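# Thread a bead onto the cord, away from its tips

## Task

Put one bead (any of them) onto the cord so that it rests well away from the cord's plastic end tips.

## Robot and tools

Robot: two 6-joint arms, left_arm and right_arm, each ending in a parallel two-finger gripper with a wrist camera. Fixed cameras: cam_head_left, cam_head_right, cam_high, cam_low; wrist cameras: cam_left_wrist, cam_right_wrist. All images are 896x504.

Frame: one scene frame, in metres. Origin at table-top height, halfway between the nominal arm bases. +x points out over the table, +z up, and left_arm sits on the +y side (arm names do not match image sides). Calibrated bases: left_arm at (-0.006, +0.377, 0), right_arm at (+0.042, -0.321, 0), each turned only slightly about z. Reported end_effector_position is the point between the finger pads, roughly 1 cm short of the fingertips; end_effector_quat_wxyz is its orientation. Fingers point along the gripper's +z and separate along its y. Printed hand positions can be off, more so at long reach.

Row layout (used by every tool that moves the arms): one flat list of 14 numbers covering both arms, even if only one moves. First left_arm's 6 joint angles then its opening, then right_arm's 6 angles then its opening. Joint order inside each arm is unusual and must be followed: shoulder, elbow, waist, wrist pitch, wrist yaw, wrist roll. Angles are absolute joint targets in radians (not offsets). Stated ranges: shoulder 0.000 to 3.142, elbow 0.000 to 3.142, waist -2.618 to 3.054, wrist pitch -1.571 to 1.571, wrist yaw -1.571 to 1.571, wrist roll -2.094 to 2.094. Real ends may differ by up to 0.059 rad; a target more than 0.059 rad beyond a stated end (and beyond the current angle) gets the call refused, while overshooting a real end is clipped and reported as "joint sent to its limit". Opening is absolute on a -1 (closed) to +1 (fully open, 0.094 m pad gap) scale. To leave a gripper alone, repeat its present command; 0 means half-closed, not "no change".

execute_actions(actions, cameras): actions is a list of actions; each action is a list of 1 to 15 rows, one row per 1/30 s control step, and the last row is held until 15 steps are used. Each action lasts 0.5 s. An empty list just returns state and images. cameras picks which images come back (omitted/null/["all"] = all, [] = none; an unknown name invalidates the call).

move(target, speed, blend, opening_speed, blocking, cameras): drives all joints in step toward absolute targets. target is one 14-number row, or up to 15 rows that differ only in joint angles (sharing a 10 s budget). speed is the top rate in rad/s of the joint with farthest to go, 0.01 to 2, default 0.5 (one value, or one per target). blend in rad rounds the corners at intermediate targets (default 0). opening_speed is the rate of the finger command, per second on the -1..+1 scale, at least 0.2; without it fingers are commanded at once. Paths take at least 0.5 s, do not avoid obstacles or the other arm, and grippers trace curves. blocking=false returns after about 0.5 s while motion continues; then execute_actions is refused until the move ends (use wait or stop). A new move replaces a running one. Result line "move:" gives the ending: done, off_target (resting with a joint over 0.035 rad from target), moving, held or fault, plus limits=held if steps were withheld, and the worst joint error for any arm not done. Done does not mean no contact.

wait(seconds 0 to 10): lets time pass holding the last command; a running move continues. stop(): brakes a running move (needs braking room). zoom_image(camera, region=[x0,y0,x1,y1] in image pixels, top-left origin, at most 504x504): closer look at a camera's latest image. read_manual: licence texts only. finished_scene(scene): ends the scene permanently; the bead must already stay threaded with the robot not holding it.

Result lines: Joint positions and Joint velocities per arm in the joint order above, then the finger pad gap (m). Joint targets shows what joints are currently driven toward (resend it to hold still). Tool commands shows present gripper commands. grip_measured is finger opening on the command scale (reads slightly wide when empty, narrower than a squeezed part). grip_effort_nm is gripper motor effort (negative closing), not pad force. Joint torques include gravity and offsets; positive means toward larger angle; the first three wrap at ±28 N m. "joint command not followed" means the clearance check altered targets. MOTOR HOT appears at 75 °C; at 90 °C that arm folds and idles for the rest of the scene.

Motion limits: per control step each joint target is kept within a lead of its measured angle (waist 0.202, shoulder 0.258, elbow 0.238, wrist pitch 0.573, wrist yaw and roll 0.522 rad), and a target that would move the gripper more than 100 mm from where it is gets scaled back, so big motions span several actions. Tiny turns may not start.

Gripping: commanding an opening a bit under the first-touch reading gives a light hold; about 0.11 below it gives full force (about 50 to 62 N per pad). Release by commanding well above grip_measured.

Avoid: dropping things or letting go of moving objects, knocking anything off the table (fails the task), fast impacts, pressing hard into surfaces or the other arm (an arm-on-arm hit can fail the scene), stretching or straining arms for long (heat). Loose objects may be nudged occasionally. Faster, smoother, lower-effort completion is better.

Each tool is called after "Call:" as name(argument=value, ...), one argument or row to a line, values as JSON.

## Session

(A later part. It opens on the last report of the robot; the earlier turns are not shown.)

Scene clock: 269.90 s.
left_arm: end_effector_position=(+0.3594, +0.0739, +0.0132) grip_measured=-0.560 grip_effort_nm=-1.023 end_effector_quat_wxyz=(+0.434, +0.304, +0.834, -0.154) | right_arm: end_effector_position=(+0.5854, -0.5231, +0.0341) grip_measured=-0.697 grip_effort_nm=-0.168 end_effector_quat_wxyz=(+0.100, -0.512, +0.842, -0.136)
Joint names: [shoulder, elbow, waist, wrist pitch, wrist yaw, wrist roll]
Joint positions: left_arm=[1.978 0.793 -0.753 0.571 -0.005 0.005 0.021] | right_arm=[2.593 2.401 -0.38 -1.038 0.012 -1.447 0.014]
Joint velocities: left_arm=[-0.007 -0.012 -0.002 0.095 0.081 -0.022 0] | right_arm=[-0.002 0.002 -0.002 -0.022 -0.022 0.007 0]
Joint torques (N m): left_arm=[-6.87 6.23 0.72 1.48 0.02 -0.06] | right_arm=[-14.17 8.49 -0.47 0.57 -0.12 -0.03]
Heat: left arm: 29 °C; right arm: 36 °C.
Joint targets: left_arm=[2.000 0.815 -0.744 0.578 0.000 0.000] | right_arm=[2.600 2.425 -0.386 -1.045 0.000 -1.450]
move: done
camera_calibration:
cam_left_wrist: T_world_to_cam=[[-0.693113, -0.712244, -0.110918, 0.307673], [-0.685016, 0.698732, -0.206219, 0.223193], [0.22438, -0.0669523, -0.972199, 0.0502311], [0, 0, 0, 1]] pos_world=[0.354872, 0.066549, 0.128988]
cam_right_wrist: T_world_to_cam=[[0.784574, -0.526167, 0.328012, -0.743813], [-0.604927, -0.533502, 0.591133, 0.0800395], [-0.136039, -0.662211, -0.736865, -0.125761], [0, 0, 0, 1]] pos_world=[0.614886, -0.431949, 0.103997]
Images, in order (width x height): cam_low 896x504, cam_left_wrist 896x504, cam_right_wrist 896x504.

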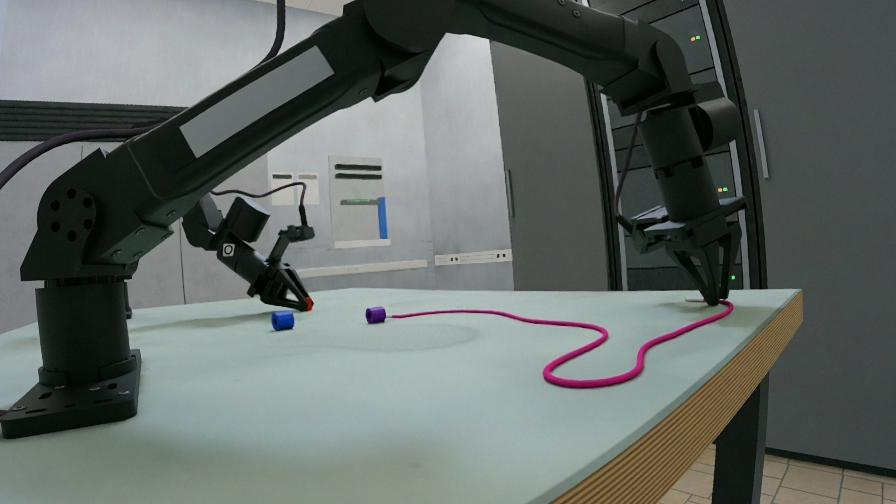

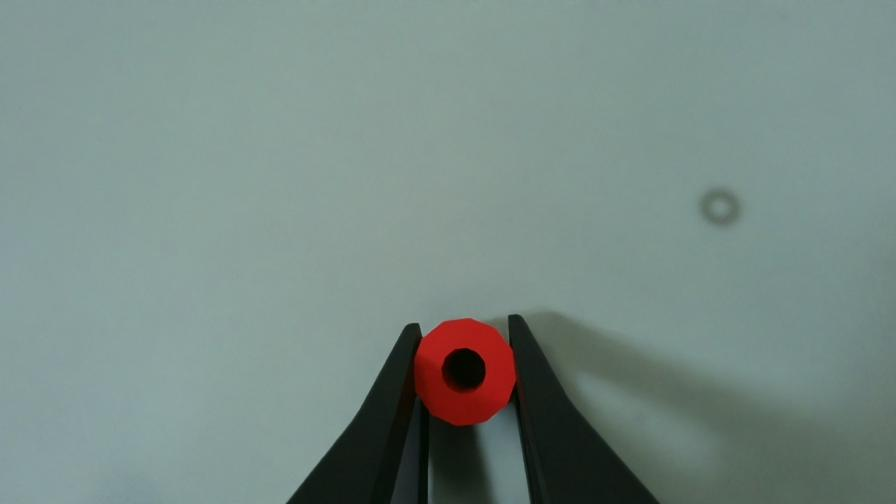

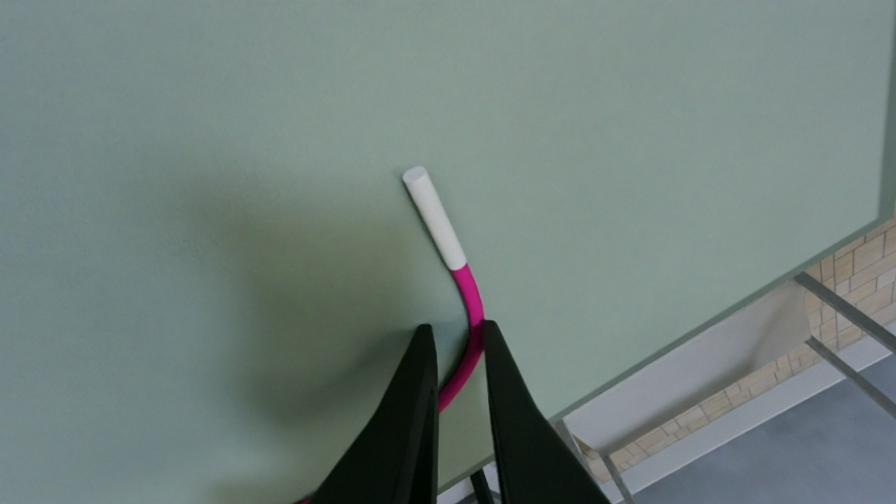

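Call:
move(
  target=[2.0, 0.815, -0.744, 0.578, 0, 0, -0.62, 2.620, 2.425, -0.386, -1.035, 0, -1.45, -1],
  speed=0.25,
  opening_speed=0.5,
  cameras=["cam_low","cam_right_wrist"],
)

Call:
zoom_image(
  camera="cam_low",
  region=[660, 250, 760, 330],
)

Call:
zoom_image(
  camera="cam_right_wrist",
  region=[300, 220, 620, 460],
)

Scene clock: 277.63 s.
left_arm: end_effector_position=(+0.3594, +0.0739, +0.0132) grip_measured=-0.560 grip_effort_nm=-1.023 end_effector_quat_wxyz=(+0.434, +0.304, +0.834, -0.154) | right_arm: end_effector_position=(+0.5866, -0.5235, +0.0345) grip_measured=-0.988 grip_effort_nm=-0.691 end_effector_quat_wxyz=(+0.102, -0.512, +0.842, -0.139)
Joint names: [shoulder, elbow, waist, wrist pitch, wrist yaw, wrist roll]
Joint positions: left_arm=[1.978 0.793 -0.753 0.571 -0.005 0.005 0.021] | right_arm=[2.593 2.401 -0.38 -1.033 0.012 -1.448 0.001]
Joint velocities: left_arm=[-0.002 -0.002 -0.022 0.007 0.051 0.081 -0.001] | right_arm=[-0.012 -0.007 -0.012 0.007 -0.007 0.022 0.001]
Joint torques (N m): left_arm=[-6.86 6.24 0.7 1.48 0.03 -0.06] | right_arm=[-12.6 8.53 -0.5 0.65 -0.12 -0.02]
Heat: left arm: 29 °C; right arm: 37 °C.
Joint targets: left_arm=[2.000 0.815 -0.744 0.578 0.000 0.000] | right_arm=[2.620 2.425 -0.386 -1.035 0.000 -1.450]
move: done
camera_calibration:
cam_right_wrist: T_world_to_cam=[[0.783328, -0.524915, 0.33296, -0.743892], [-0.607444, -0.532708, 0.589266, 0.0822124], [-0.131944, -0.663842, -0.736141, -0.128841], [0, 0, 0, 1]] pos_world=[0.615651, -0.432215, 0.104396]
Images, in order (width x height): cam_low 896x504, cam_right_wrist 896x504.

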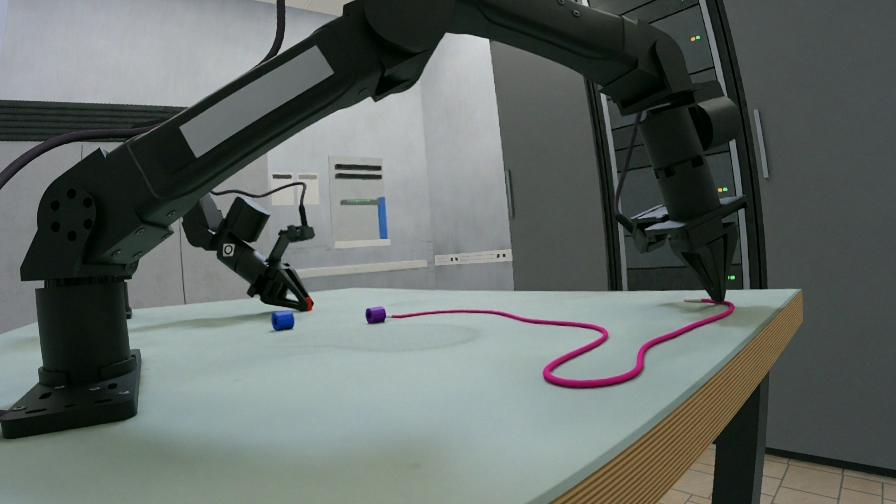

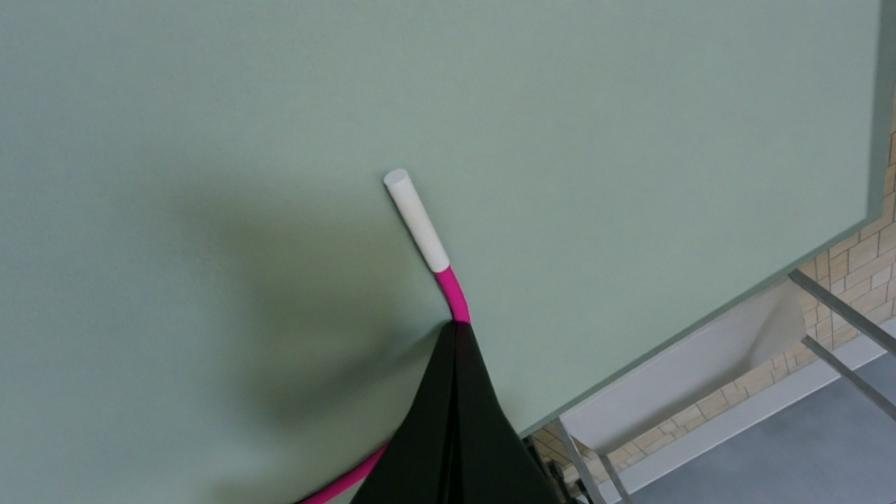

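Scaled by 5.040 from the camera's 896x504 image, which has a finer 1280x720 frame.

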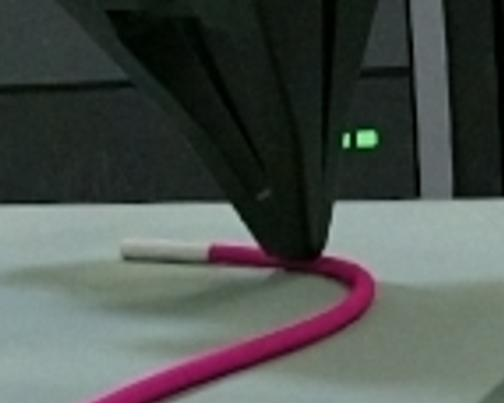

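Scaled by 1.575 from the camera's 896x504 image, which has a finer 1280x720 frame.

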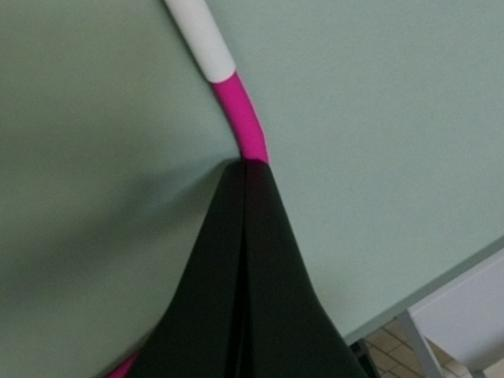

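Call:
move(
  target=[2.0, 0.815, -0.744, 0.578, 0, 0, -0.62, 2.610, 2.425, -0.386, -1.045, 0, -1.45, -0.7],
  speed=0.25,
  cameras=[],
)

Call:
move(
  target=[2.0, 0.815, -0.744, 0.578, 0, 0, -0.62, 2.655, 2.410, -0.386, -0.985, 0, -1.45, -0.7],
  speed=0.25,
  cameras=["cam_low","cam_right_wrist"],
)

Call:
zoom_image(
  camera="cam_low",
  region=[660, 250, 760, 330],
)

Call:
zoom_image(
  camera="cam_right_wrist",
  region=[300, 220, 620, 460],
)

Scene clock: 304.67 s.
left_arm: end_effector_position=(+0.3594, +0.0739, +0.0132) grip_measured=-0.560 grip_effort_nm=-1.023 end_effector_quat_wxyz=(+0.434, +0.304, +0.834, -0.154) | right_arm: end_effector_position=(+0.5867, -0.5236, +0.0344) grip_measured=-0.703 grip_effort_nm=0.134 end_effector_quat_wxyz=(+0.102, -0.512, +0.842, -0.139)
Joint names: [shoulder, elbow, waist, wrist pitch, wrist yaw, wrist roll]
Joint positions: left_arm=[1.978 0.793 -0.753 0.571 -0.005 0.005 0.021] | right_arm=[2.593 2.401 -0.38 -1.032 0.012 -1.448 0.014]
Joint velocities: left_arm=[-0.027 -0.002 0.012 -0.081 0.037 0.037 -0.001] | right_arm=[0.007 -0.002 -0.027 0.007 0.051 -0.037 -0.001]
Joint torques (N m): left_arm=[-6.89 6.22 0.7 1.48 0.03 -0.06] | right_arm=[-13.5 8.42 -0.49 0.54 -0.13 -0.01]
Heat: left arm: 30 °C; right arm: 38 °C.
Joint targets: left_arm=[2.000 0.815 -0.744 0.578 0.000 0.000] | right_arm=[2.610 2.425 -0.386 -1.045 0.000 -1.450]
move: done
No camera images: "cameras" was empty.

Scene clock: 305.63 s.
left_arm: end_effector_position=(+0.3594, +0.0739, +0.0132) grip_measured=-0.560 grip_effort_nm=-1.023 end_effector_quat_wxyz=(+0.434, +0.304, +0.834, -0.154) | right_arm: end_effector_position=(+0.5928, -0.5258, +0.0340) grip_measured=-0.703 grip_effort_nm=0.134 end_effector_quat_wxyz=(+0.110, -0.511, +0.840, -0.148)
Joint names: [shoulder, elbow, waist, wrist pitch, wrist yaw, wrist roll]
Joint positions: left_arm=[1.978 0.793 -0.753 0.571 -0.005 0.005 0.021] | right_arm=[2.599 2.401 -0.38 -1.002 0.012 -1.448 0.014]
Joint velocities: left_arm=[0.002 -0.012 -0.002 0.095 -0.007 -0.022 0.001] | right_arm=[0.032 -0.002 0.002 -0.007 -0.022 -0.051 0]
Joint torques (N m): left_arm=[-6.86 6.23 0.72 1.48 0.03 -0.06] | right_arm=[-10.58 7.3 -0.47 0.89 -0.12 0]
Heat: left arm: 30 °C; right arm: 38 °C.
Joint targets: left_arm=[2.000 0.815 -0.744 0.578 0.000 0.000] | right_arm=[2.655 2.410 -0.386 -0.985 0.000 -1.450]
move: off_target (right_arm); right_arm: the shoulder is farthest, 0.056 rad from its target
camera_calibration:
cam_right_wrist: T_world_to_cam=[[0.775521, -0.521642, 0.355607, -0.744191], [-0.620824, -0.527845, 0.579619, 0.0959251], [-0.114648, -0.670276, -0.733203, -0.143702], [0, 0, 0, 1]] pos_world=[0.620213, -0.433888, 0.103677]
Images, in order (width x height): cam_low 896x504, cam_right_wrist 896x504.

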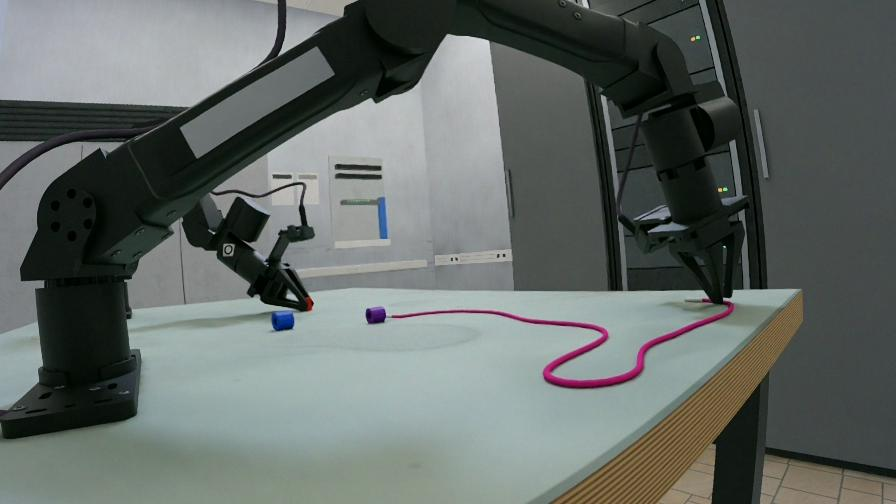

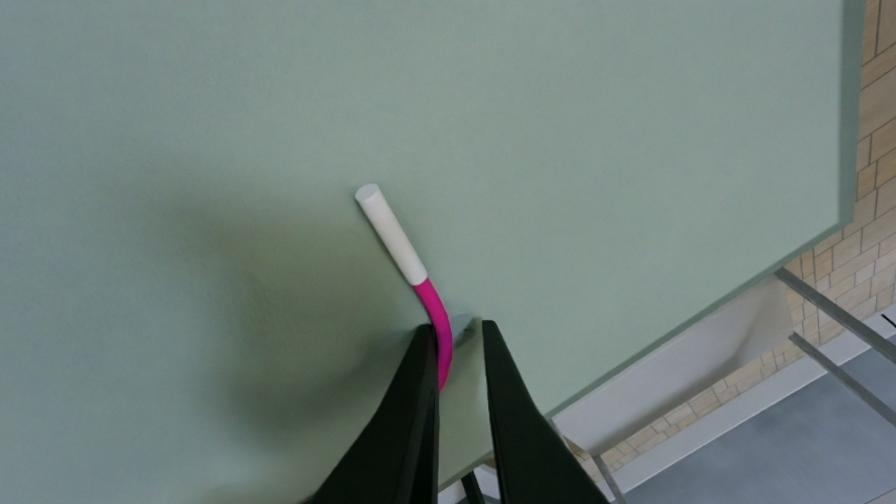

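Scaled by 5.040 from the camera's 896x504 image, which has a finer 1280x720 frame.

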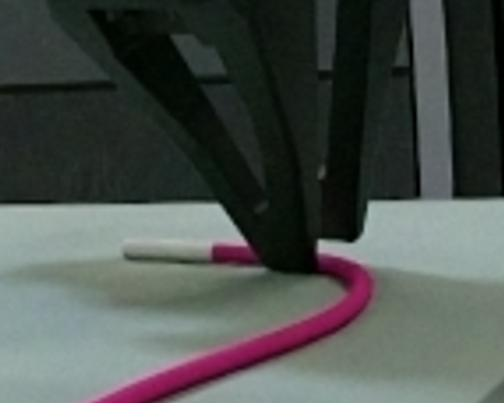

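Scaled by 1.575 from the camera's 896x504 image, which has a finer 1280x720 frame.

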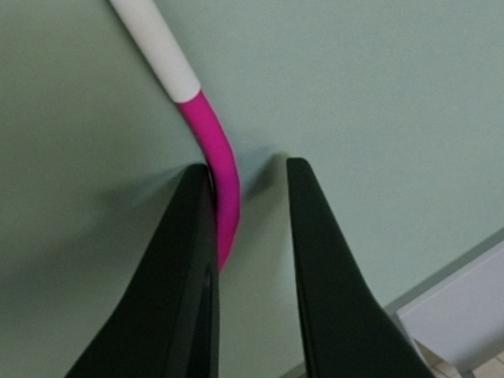

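Call:
move(
  target=[2.0, 0.815, -0.744, 0.578, 0, 0, -0.62, 2.665, 2.430, -0.386, -0.995, 0, -1.45, -1],
  speed=0.25,
  opening_speed=0.4,
  cameras=["cam_low","cam_right_wrist"],
)

Call:
zoom_image(
  camera="cam_low",
  region=[660, 250, 760, 330],
)

Call:
zoom_image(
  camera="cam_right_wrist",
  region=[300, 220, 620, 460],
)

Scene clock: 314.27 s.
left_arm: end_effector_position=(+0.3594, +0.0739, +0.0132) grip_measured=-0.560 grip_effort_nm=-1.033 end_effector_quat_wxyz=(+0.434, +0.304, +0.834, -0.154) | right_arm: end_effector_position=(+0.5953, -0.5268, +0.0330) grip_measured=-0.967 grip_effort_nm=-1.004 end_effector_quat_wxyz=(+0.112, -0.510, +0.839, -0.151)
Joint names: [shoulder, elbow, waist, wrist pitch, wrist yaw, wrist roll]
Joint positions: left_arm=[1.978 0.793 -0.753 0.571 -0.005 0.005 0.021] | right_arm=[2.607 2.41 -0.38 -0.996 0.012 -1.448 0.002]
Joint velocities: left_arm=[-0.007 -0.002 0.017 -0.037 -0.022 0.051 0] | right_arm=[-0.017 -0.012 0.002 0.007 0.095 0.022 -0.002]
Joint torques (N m): left_arm=[-6.86 6.22 0.72 1.48 0.03 -0.06] | right_arm=[-10.45 8.13 -0.47 0.75 -0.12 0]
Heat: left arm: 30 °C; right arm: 36 °C.
Joint targets: left_arm=[2.000 0.815 -0.744 0.578 0.000 0.000] | right_arm=[2.665 2.430 -0.386 -0.995 0.000 -1.450]
move: off_target (right_arm); right_arm: the shoulder is farthest, 0.058 rad from its target
camera_calibration:
cam_right_wrist: T_world_to_cam=[[0.77321, -0.520791, 0.361833, -0.744637], [-0.62455, -0.526472, 0.576858, 0.100604], [-0.109927, -0.672015, -0.732333, -0.148522], [0, 0, 0, 1]] pos_world=[0.622266, -0.434644, 0.102632]
Images, in order (width x height): cam_low 896x504, cam_right_wrist 896x504.

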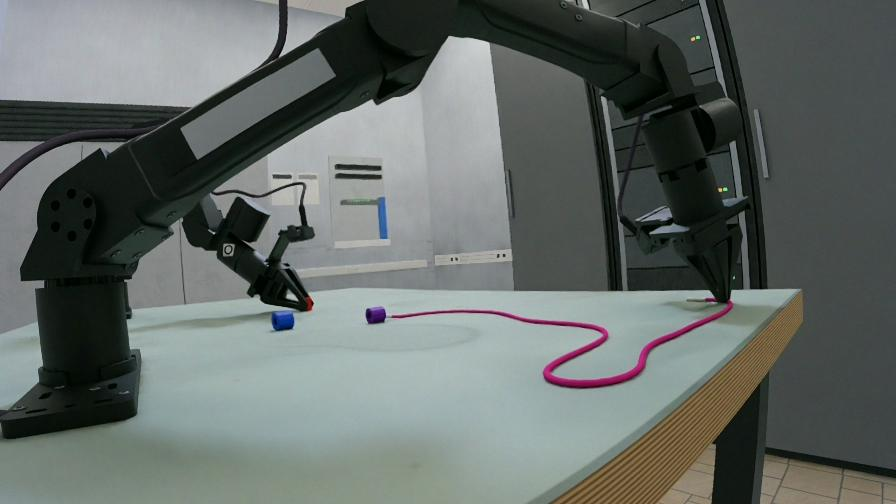

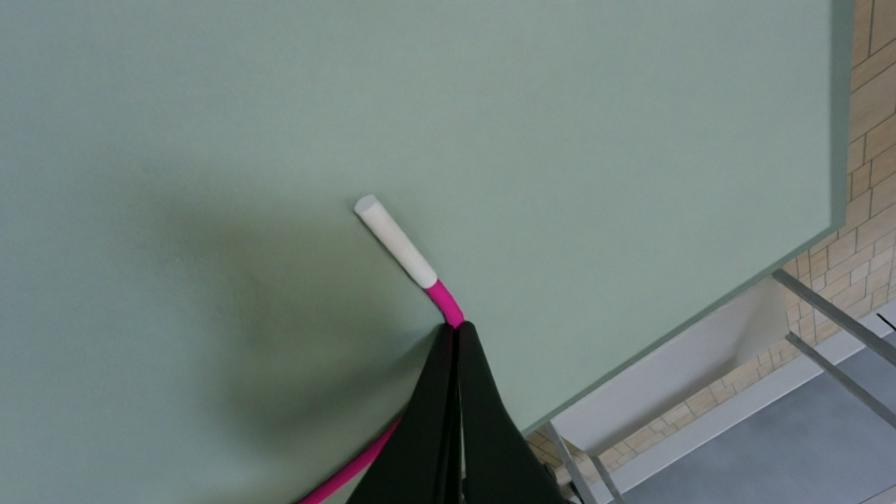

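Scaled by 5.040 from the camera's 896x504 image, which has a finer 1280x720 frame.

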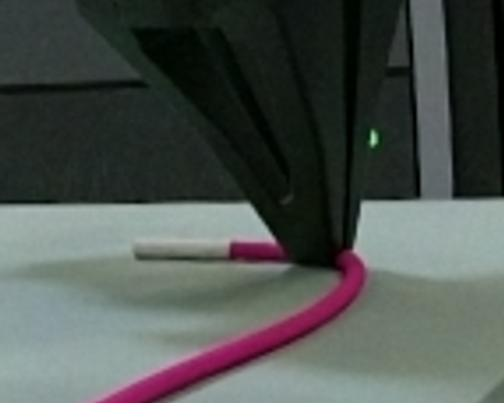

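Scaled by 1.575 from the camera's 896x504 image, which has a finer 1280x720 frame.

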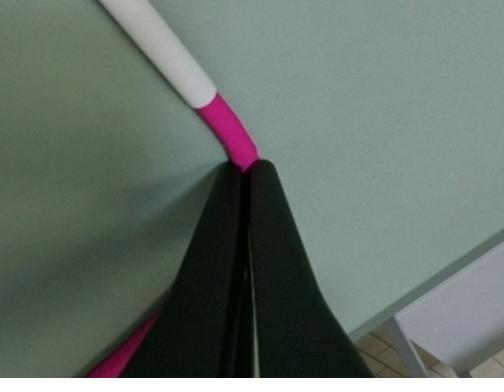

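Call:
move(
  target=[
    [2.0, 0.815, -0.744, 0.578, 0, 0, -0.62, 2.52, 2.42, -0.386, -1.1, 0, -1.45, -1],
    [2.0, 0.815, -0.744, 0.578, 0, 0, -0.62, 2.031, 1.657, -0.386, -0.726, 0, -1.45, -1],
  ],
  speed=0.4,
  blend=0.05,
)

Scene clock: 326.17 s.
left_arm: end_effector_position=(+0.3594, +0.0739, +0.0132) grip_measured=-0.560 grip_effort_nm=-1.028 end_effector_quat_wxyz=(+0.434, +0.304, +0.834, -0.154) | right_arm: end_effector_position=(+0.5103, -0.4954, +0.0827) grip_measured=-0.972 grip_effort_nm=-1.057 end_effector_quat_wxyz=(+0.126, -0.508, +0.835, -0.169)
Joint names: [shoulder, elbow, waist, wrist pitch, wrist yaw, wrist roll]
Joint positions: left_arm=[1.978 0.793 -0.753 0.571 -0.005 0.005 0.021] | right_arm=[2.079 1.679 -0.38 -0.745 0.012 -1.448 0.001]
Joint velocities: left_arm=[0.007 -0.007 -0.017 -0.066 -0.11 -0.022 -0.001] | right_arm=[0.002 -0.012 -0.002 0.007 0.007 -0.007 0]
Joint torques (N m): left_arm=[-6.84 6.24 0.7 1.48 0.03 -0.06] | right_arm=[-15.15 5.01 -0.43 1.01 -0.11 0]
Heat: left arm: 30 °C; right arm: 36 °C.
Joint targets: left_arm=[2.000 0.815 -0.744 0.578 0.000 0.000] | right_arm=[2.031 1.657 -0.386 -0.726 0.000 -1.450]
move: off_target (right_arm); right_arm: the shoulder is farthest, 0.048 rad from its target
camera_calibration:
cam_left_wrist: T_world_to_cam=[[-0.693113, -0.712244, -0.110918, 0.307673], [-0.685016, 0.698732, -0.206219, 0.223193], [0.22438, -0.0669523, -0.972199, 0.0502311], [0, 0, 0, 1]] pos_world=[0.354872, 0.066549, 0.128988]
cam_right_wrist: T_world_to_cam=[[0.755771, -0.514365, 0.405265, -0.672108], [-0.650319, -0.516978, 0.556615, 0.0548006], [-0.0767904, -0.684224, -0.725218, -0.1239], [0, 0, 0, 1]] pos_world=[0.534083, -0.402154, 0.152024]

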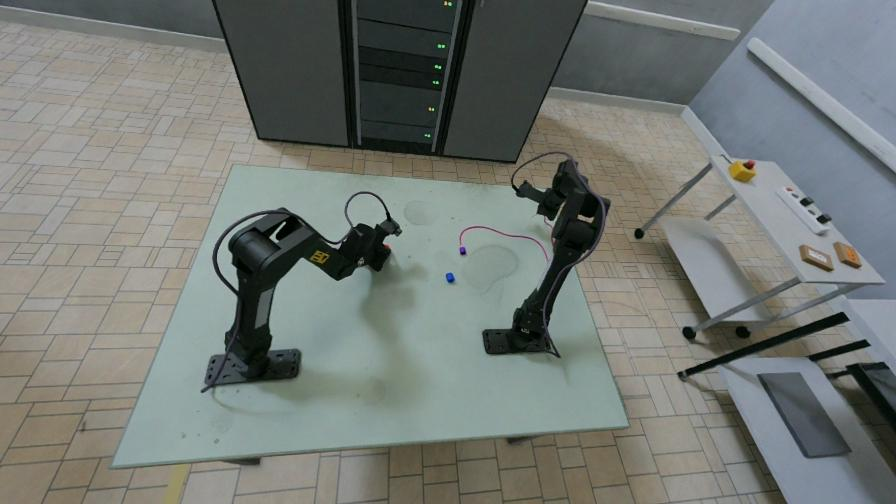

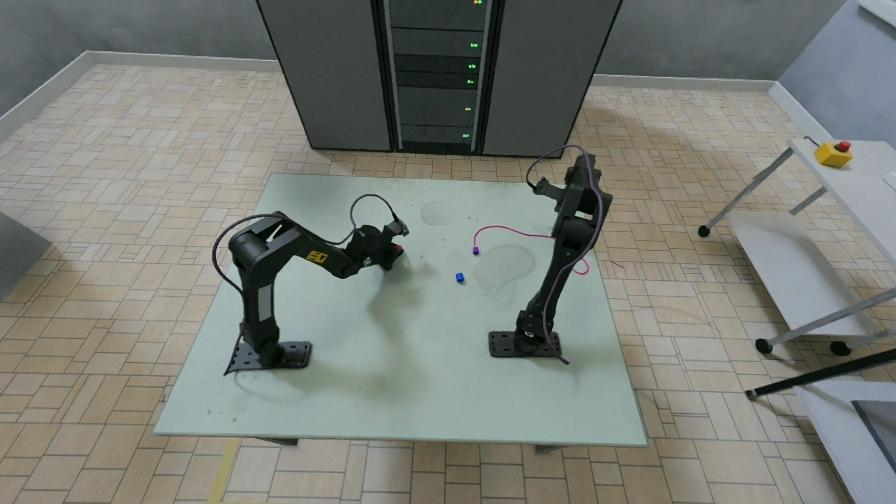

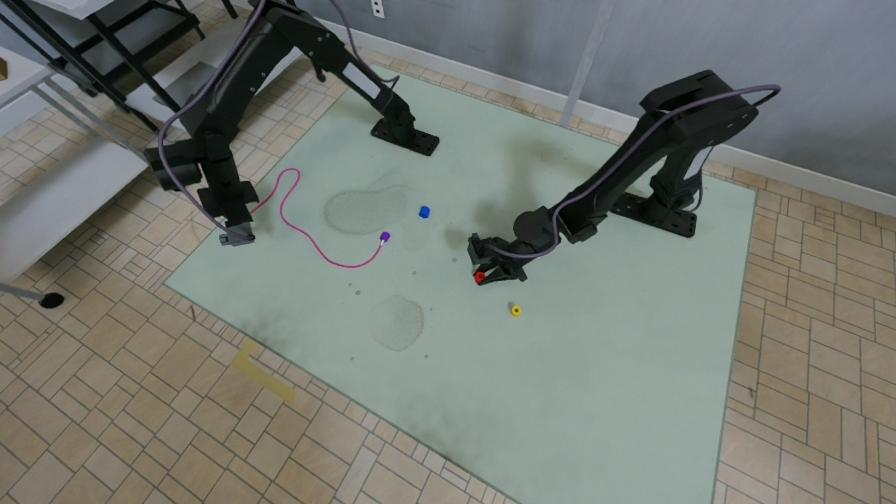

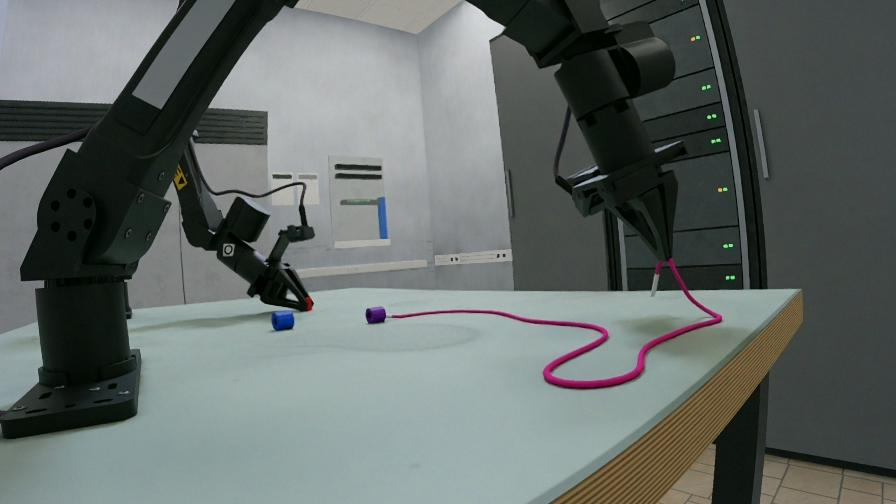

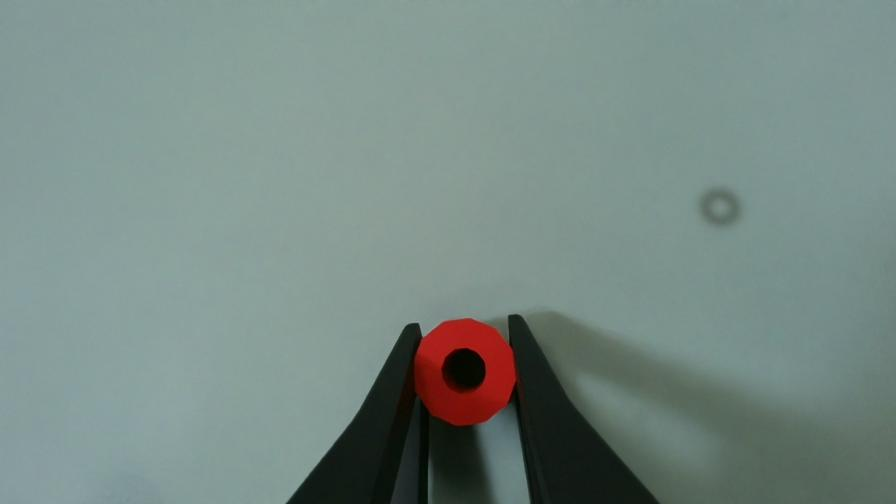

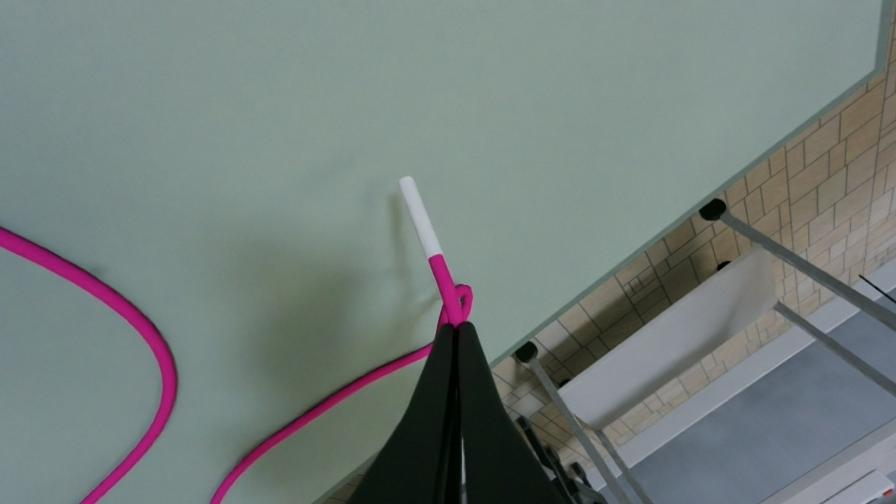

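Call:
move(
  target=[
    [2.0, 0.815, -0.744, 0.578, 0, 0, -0.62, 1.9945, 1.515, -0.386, -0.82, 0, -0.6, -1],
    [2.0, 0.815, -0.744, 0.578, 0, 0, -0.62, 1.753, 1.089, -0.386, -0.737, 0, -0.1, -1],
  ],
  speed=0.4,
  blend=0.05,
  cameras=["cam_high","cam_low","cam_right_wrist"],
)

Scene clock: 363.13 s.
left_arm: end_effector_position=(+0.3594, +0.0739, +0.0132) grip_measured=-0.560 grip_effort_nm=-1.033 end_effector_quat_wxyz=(+0.434, +0.304, +0.834, -0.154) | right_arm: end_effector_position=(+0.3573, -0.4385, +0.0234) grip_measured=-0.972 grip_effort_nm=-1.057 end_effector_quat_wxyz=(+0.062, +0.123, +0.990, -0.019)
Joint names: [shoulder, elbow, waist, wrist pitch, wrist yaw, wrist roll]
Joint positions: left_arm=[1.978 0.793 -0.753 0.571 -0.005 0.005 0.021] | right_arm=[1.786 1.109 -0.38 -0.765 0.009 -0.106 0.001]
Joint velocities: left_arm=[-0.007 -0.007 -0.007 0.081 0.022 0.022 0.001] | right_arm=[-0.007 -0.012 -0.007 -0.022 0.022 0.022 0]
Joint torques (N m): left_arm=[-6.86 6.23 0.73 1.47 0.02 -0.06] | right_arm=[-10.47 4.19 -0.46 0.54 -0.11 0.08]
Heat: left arm: 30 °C; right arm: 38 °C.
Joint targets: left_arm=[2.000 0.815 -0.744 0.578 0.000 0.000] | right_arm=[1.753 1.089 -0.386 -0.737 0.000 -0.100]
move: done
camera_calibration:
cam_right_wrist: T_world_to_cam=[[-0.342041, -0.939632, 0.0100046, -0.288128], [-0.766162, 0.285028, 0.575982, 0.410453], [-0.544063, 0.189344, -0.817401, 0.412432], [0, 0, 0, 1]] pos_world=[0.440311, -0.465817, 0.103591]
Images, in order (width x height): cam_high 896x504, cam_low 896x504, cam_right_wrist 896x504.

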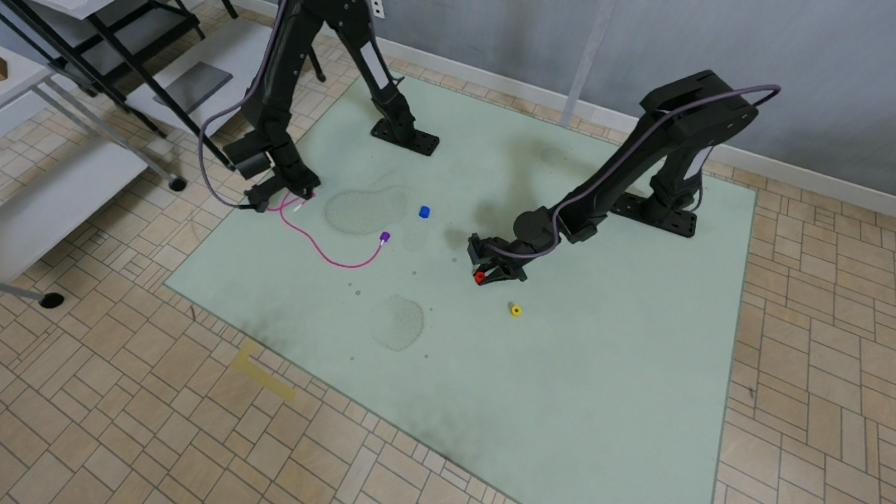

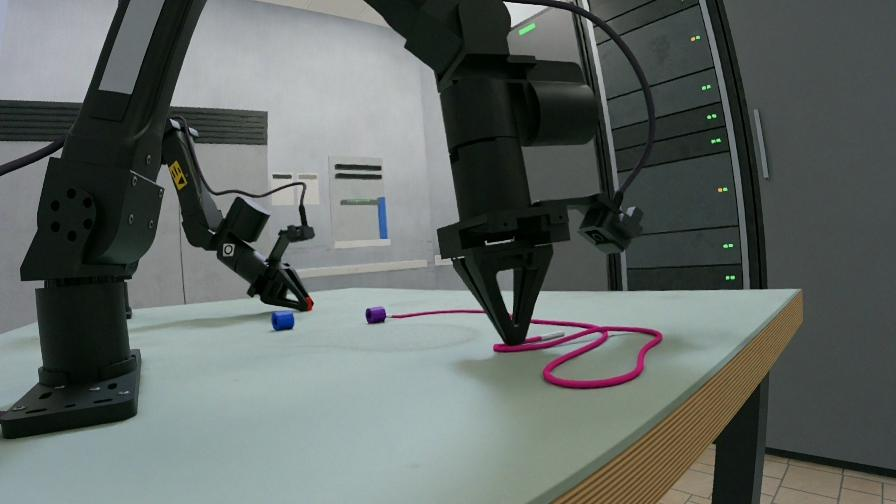

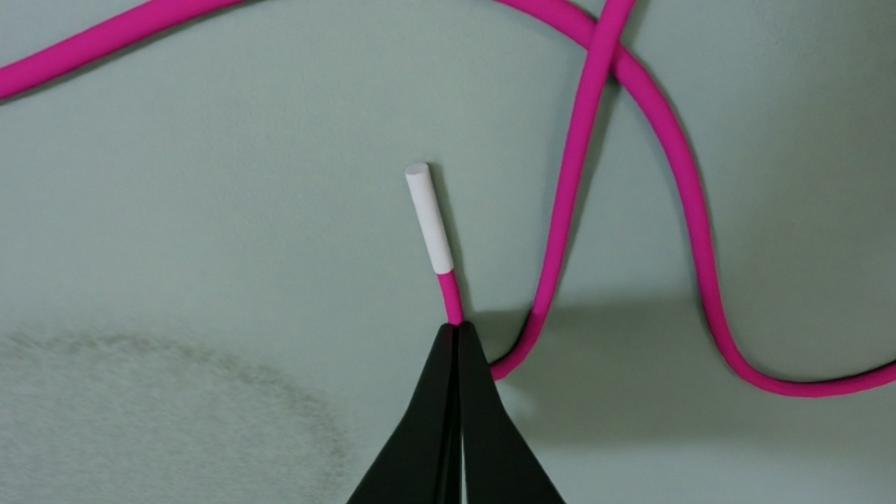

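Call:
move(
  target=[2.0, 0.815, -0.744, 0.578, 0, 0, -0.62, 1.753, 1.089, -0.386, -0.737, 0, -0.1, -0.6],
  cameras=[],
)

Call:
move(
  target=[
    [2.0, 0.815, -0.744, 0.578, 0, 0, -0.62, 1.715, 1.20, -0.386, -0.885, 0, -0.1, -0.5],
    [2.0, 0.815, -0.744, 0.578, 0, 0, -0.62, 1.730, 1.231, -0.45, -0.901, 0, 0.14, -0.5],
  ],
  cameras=["cam_low","cam_right_wrist"],
)

Scene clock: 401.37 s.
left_arm: end_effector_position=(+0.3594, +0.0739, +0.0132) grip_measured=-0.560 grip_effort_nm=-1.028 end_effector_quat_wxyz=(+0.434, +0.304, +0.834, -0.154) | right_arm: end_effector_position=(+0.3581, -0.4386, +0.0235) grip_measured=-0.603 grip_effort_nm=0.134 end_effector_quat_wxyz=(+0.063, +0.124, +0.990, -0.019)
Joint names: [shoulder, elbow, waist, wrist pitch, wrist yaw, wrist roll]
Joint positions: left_arm=[1.978 0.793 -0.753 0.571 -0.005 0.005 0.021] | right_arm=[1.786 1.109 -0.38 -0.762 0.009 -0.105 0.019]
Joint velocities: left_arm=[0.002 -0.017 -0.012 -0.022 0.095 -0.022 -0.001] | right_arm=[0.012 0.002 0.022 0.037 -0.095 -0.037 0.001]
Joint torques (N m): left_arm=[-6.87 6.22 0.72 1.47 0.03 -0.06] | right_arm=[-10.44 4.23 -0.54 0.54 -0.11 0.04]
Heat: left arm: 30 °C; right arm: 35 °C.
Joint targets: left_arm=[2.000 0.815 -0.744 0.578 0.000 0.000] | right_arm=[1.753 1.089 -0.386 -0.737 0.000 -0.100]
move: done
No camera images: "cameras" was empty.

Scene clock: 403.03 s.
left_arm: end_effector_position=(+0.3594, +0.0739, +0.0132) grip_measured=-0.560 grip_effort_nm=-1.033 end_effector_quat_wxyz=(+0.434, +0.304, +0.834, -0.154) | right_arm: end_effector_position=(+0.3506, -0.4585, +0.0545) grip_measured=-0.503 grip_effort_nm=0.134 end_effector_quat_wxyz=(+0.064, +0.272, +0.960, -0.012)
Joint names: [shoulder, elbow, waist, wrist pitch, wrist yaw, wrist roll]
Joint positions: left_arm=[1.978 0.793 -0.753 0.571 -0.005 0.005 0.021] | right_arm=[1.746 1.193 -0.445 -0.888 0.006 0.134 0.023]
Joint velocities: left_arm=[0.012 0.002 -0.007 -0.037 0.007 -0.11 -0.001] | right_arm=[0.002 -0.007 0.002 -0.037 0.022 -0.081 -0.001]
Joint torques (N m): left_arm=[-6.86 6.22 0.69 1.48 0.03 -0.05] | right_arm=[-8.91 8.98 -0.54 0.12 -0.05 0.07]
Heat: left arm: 30 °C; right arm: 35 °C.
Joint targets: left_arm=[2.000 0.815 -0.744 0.578 0.000 0.000] | right_arm=[1.730 1.231 -0.450 -0.901 0.000 0.140]
move: off_target (right_arm); right_arm: the elbow is farthest, 0.038 rad from its target
camera_calibration:
cam_right_wrist: T_world_to_cam=[[-0.605928, -0.795158, -0.023983, -0.148937], [-0.657983, 0.483999, 0.576891, 0.446277], [-0.447111, 0.365335, -0.816469, 0.484654], [0, 0, 0, 1]] pos_world=[0.420092, -0.511488, 0.13468]
Images, in order (width x height): cam_low 896x504, cam_right_wrist 896x504.

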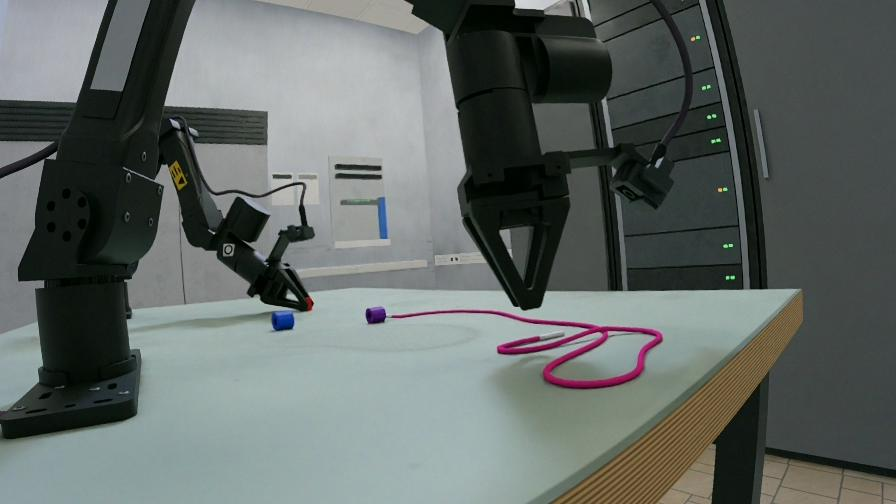

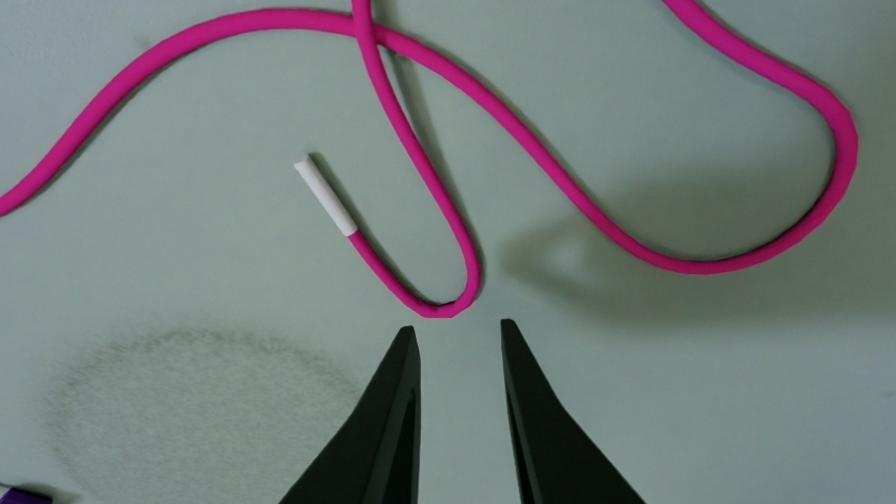

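Call:
move(
  target=[
    [2.0, 0.815, -0.744, 0.578, 0, 0, -0.62, 1.72, 1.201, -0.459, -0.881, 0, -0.2, -0.5],
    [2.0, 0.815, -0.744, 0.578, 0, 0, -0.62, 1.757, 1.082, -0.459, -0.725, 0, -0.2, -0.5],
  ],
  speed=0.3,
  cameras=["cam_low","cam_right_wrist"],
)

Call:
zoom_image(
  camera="cam_low",
  region=[470, 280, 590, 370],
)

Scene clock: 419.47 s.
left_arm: end_effector_position=(+0.3594, +0.0739, +0.0132) grip_measured=-0.560 grip_effort_nm=-1.028 end_effector_quat_wxyz=(+0.434, +0.304, +0.834, -0.154) | right_arm: end_effector_position=(+0.3519, -0.4611, +0.0339) grip_measured=-0.503 grip_effort_nm=0.134 end_effector_quat_wxyz=(+0.081, +0.113, +0.990, -0.029)
Joint names: [shoulder, elbow, waist, wrist pitch, wrist yaw, wrist roll]
Joint positions: left_arm=[1.978 0.793 -0.753 0.571 -0.005 0.005 0.021] | right_arm=[1.746 1.099 -0.45 -0.75 0.006 -0.195 0.023]
Joint velocities: left_arm=[0.017 0.007 -0.002 0.007 -0.066 0.007 0] | right_arm=[0.002 0.027 0.022 0.037 -0.066 0.037 0]
Joint torques (N m): left_arm=[-6.86 6.24 0.7 1.48 0.02 -0.06] | right_arm=[-6.71 4.63 -0.77 0.59 -0.07 -0.03]
Heat: left arm: 30 °C; right arm: 33 °C.
Joint targets: left_arm=[2.000 0.815 -0.744 0.578 0.000 0.000] | right_arm=[1.757 1.082 -0.459 -0.725 0.000 -0.200]
move: done
camera_calibration:
cam_right_wrist: T_world_to_cam=[[-0.324439, -0.945639, 0.022488, -0.320696], [-0.791946, 0.284556, 0.540231, 0.416759], [-0.517262, 0.157463, -0.841217, 0.399068], [0, 0, 0, 1]] pos_world=[0.432428, -0.484692, 0.117768]
Images, in order (width x height): cam_low 896x504, cam_right_wrist 896x504.

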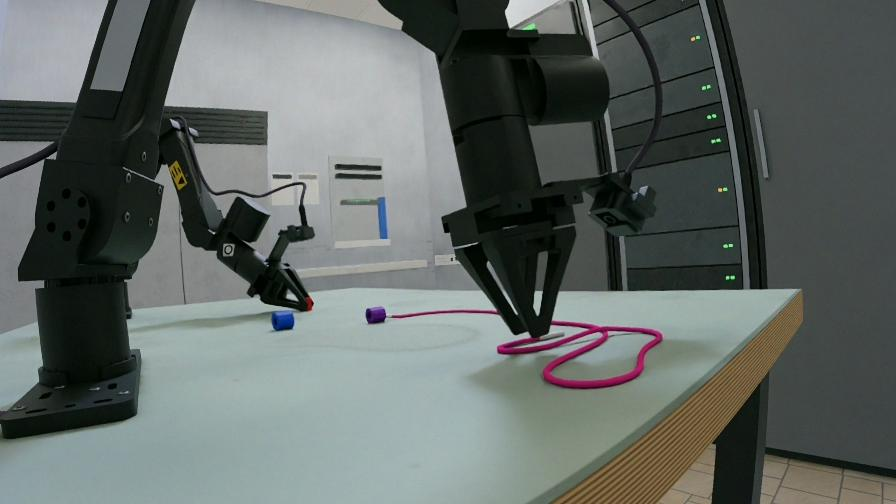

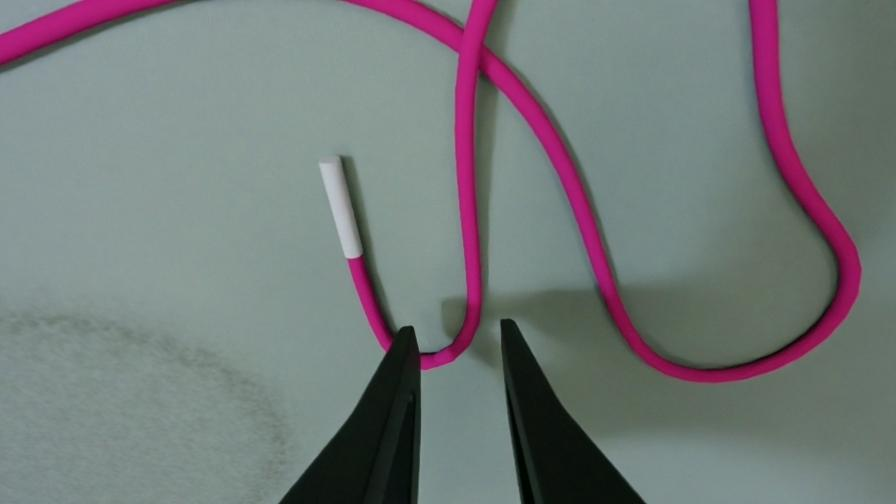

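Scaled by 4.200 from the camera's 896x504 image, which has a finer 1280x720 frame.

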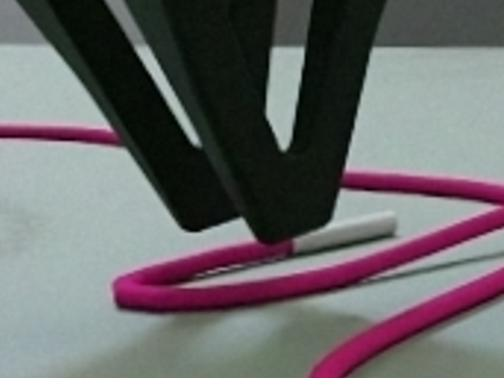

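Call:
move(
  target=[2.0, 0.815, -0.744, 0.578, 0, 0, -0.62, 1.820, 1.108, -0.470, -0.688, 0, -0.2, -0.5],
  speed=0.2,
  cameras=["cam_low","cam_right_wrist"],
)

Call:
zoom_image(
  camera="cam_low",
  region=[470, 280, 590, 370],
)

Scene clock: 434.83 s.
left_arm: end_effector_position=(+0.3594, +0.0739, +0.0132) grip_measured=-0.560 grip_effort_nm=-1.028 end_effector_quat_wxyz=(+0.434, +0.304, +0.834, -0.154) | right_arm: end_effector_position=(+0.3523, -0.4647, +0.0220) grip_measured=-0.503 grip_effort_nm=0.129 end_effector_quat_wxyz=(+0.073, +0.118, +0.990, -0.026)
Joint names: [shoulder, elbow, waist, wrist pitch, wrist yaw, wrist roll]
Joint positions: left_arm=[1.978 0.793 -0.753 0.571 -0.005 0.005 0.021] | right_arm=[1.786 1.099 -0.461 -0.728 0.003 -0.196 0.023]
Joint velocities: left_arm=[-0.012 -0.002 0.012 0.007 0.022 -0.022 -0.001] | right_arm=[0.002 -0.002 0.027 0.081 0.022 -0.051 -0.001]
Joint torques (N m): left_arm=[-6.84 6.23 0.7 1.47 0.03 -0.06] | right_arm=[-5.22 6.37 -0.83 0.72 -0.05 -0.03]
Heat: left arm: 30 °C; right arm: 32 °C.
Joint targets: left_arm=[2.000 0.815 -0.744 0.578 0.000 0.000] | right_arm=[1.820 1.108 -0.470 -0.688 0.000 -0.200]
move: off_target (right_arm); right_arm: the wrist pitch is farthest, 0.040 rad from its target
camera_calibration:
cam_right_wrist: T_world_to_cam=[[-0.333399, -0.942615, 0.0179315, -0.31903], [-0.781072, 0.286814, 0.554675, 0.421378], [-0.527988, 0.170922, -0.831874, 0.399683], [0, 0, 0, 1]] pos_world=[0.43379, -0.489894, 0.104479]
Images, in order (width x height): cam_low 896x504, cam_right_wrist 896x504.

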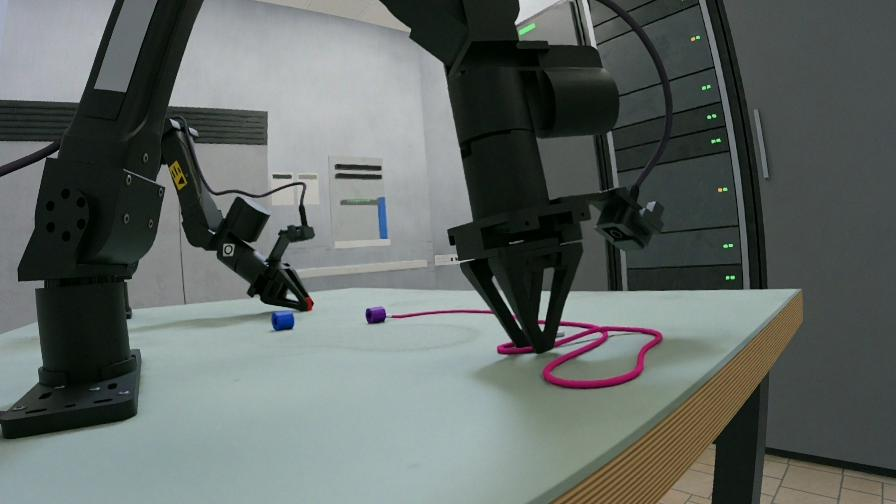

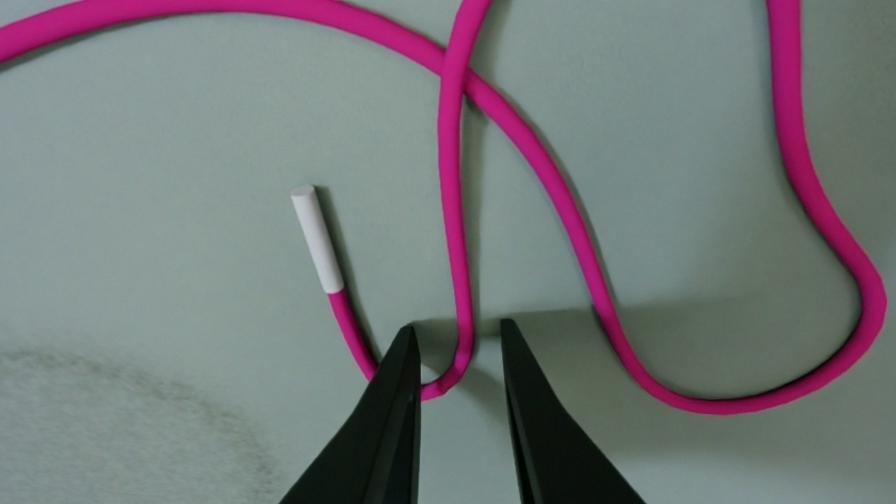

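Scaled by 4.200 from the camera's 896x504 image, which has a finer 1280x720 frame.

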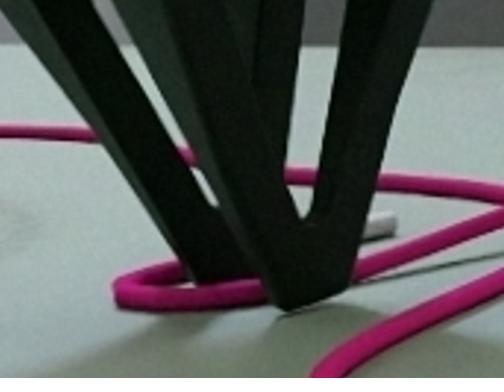

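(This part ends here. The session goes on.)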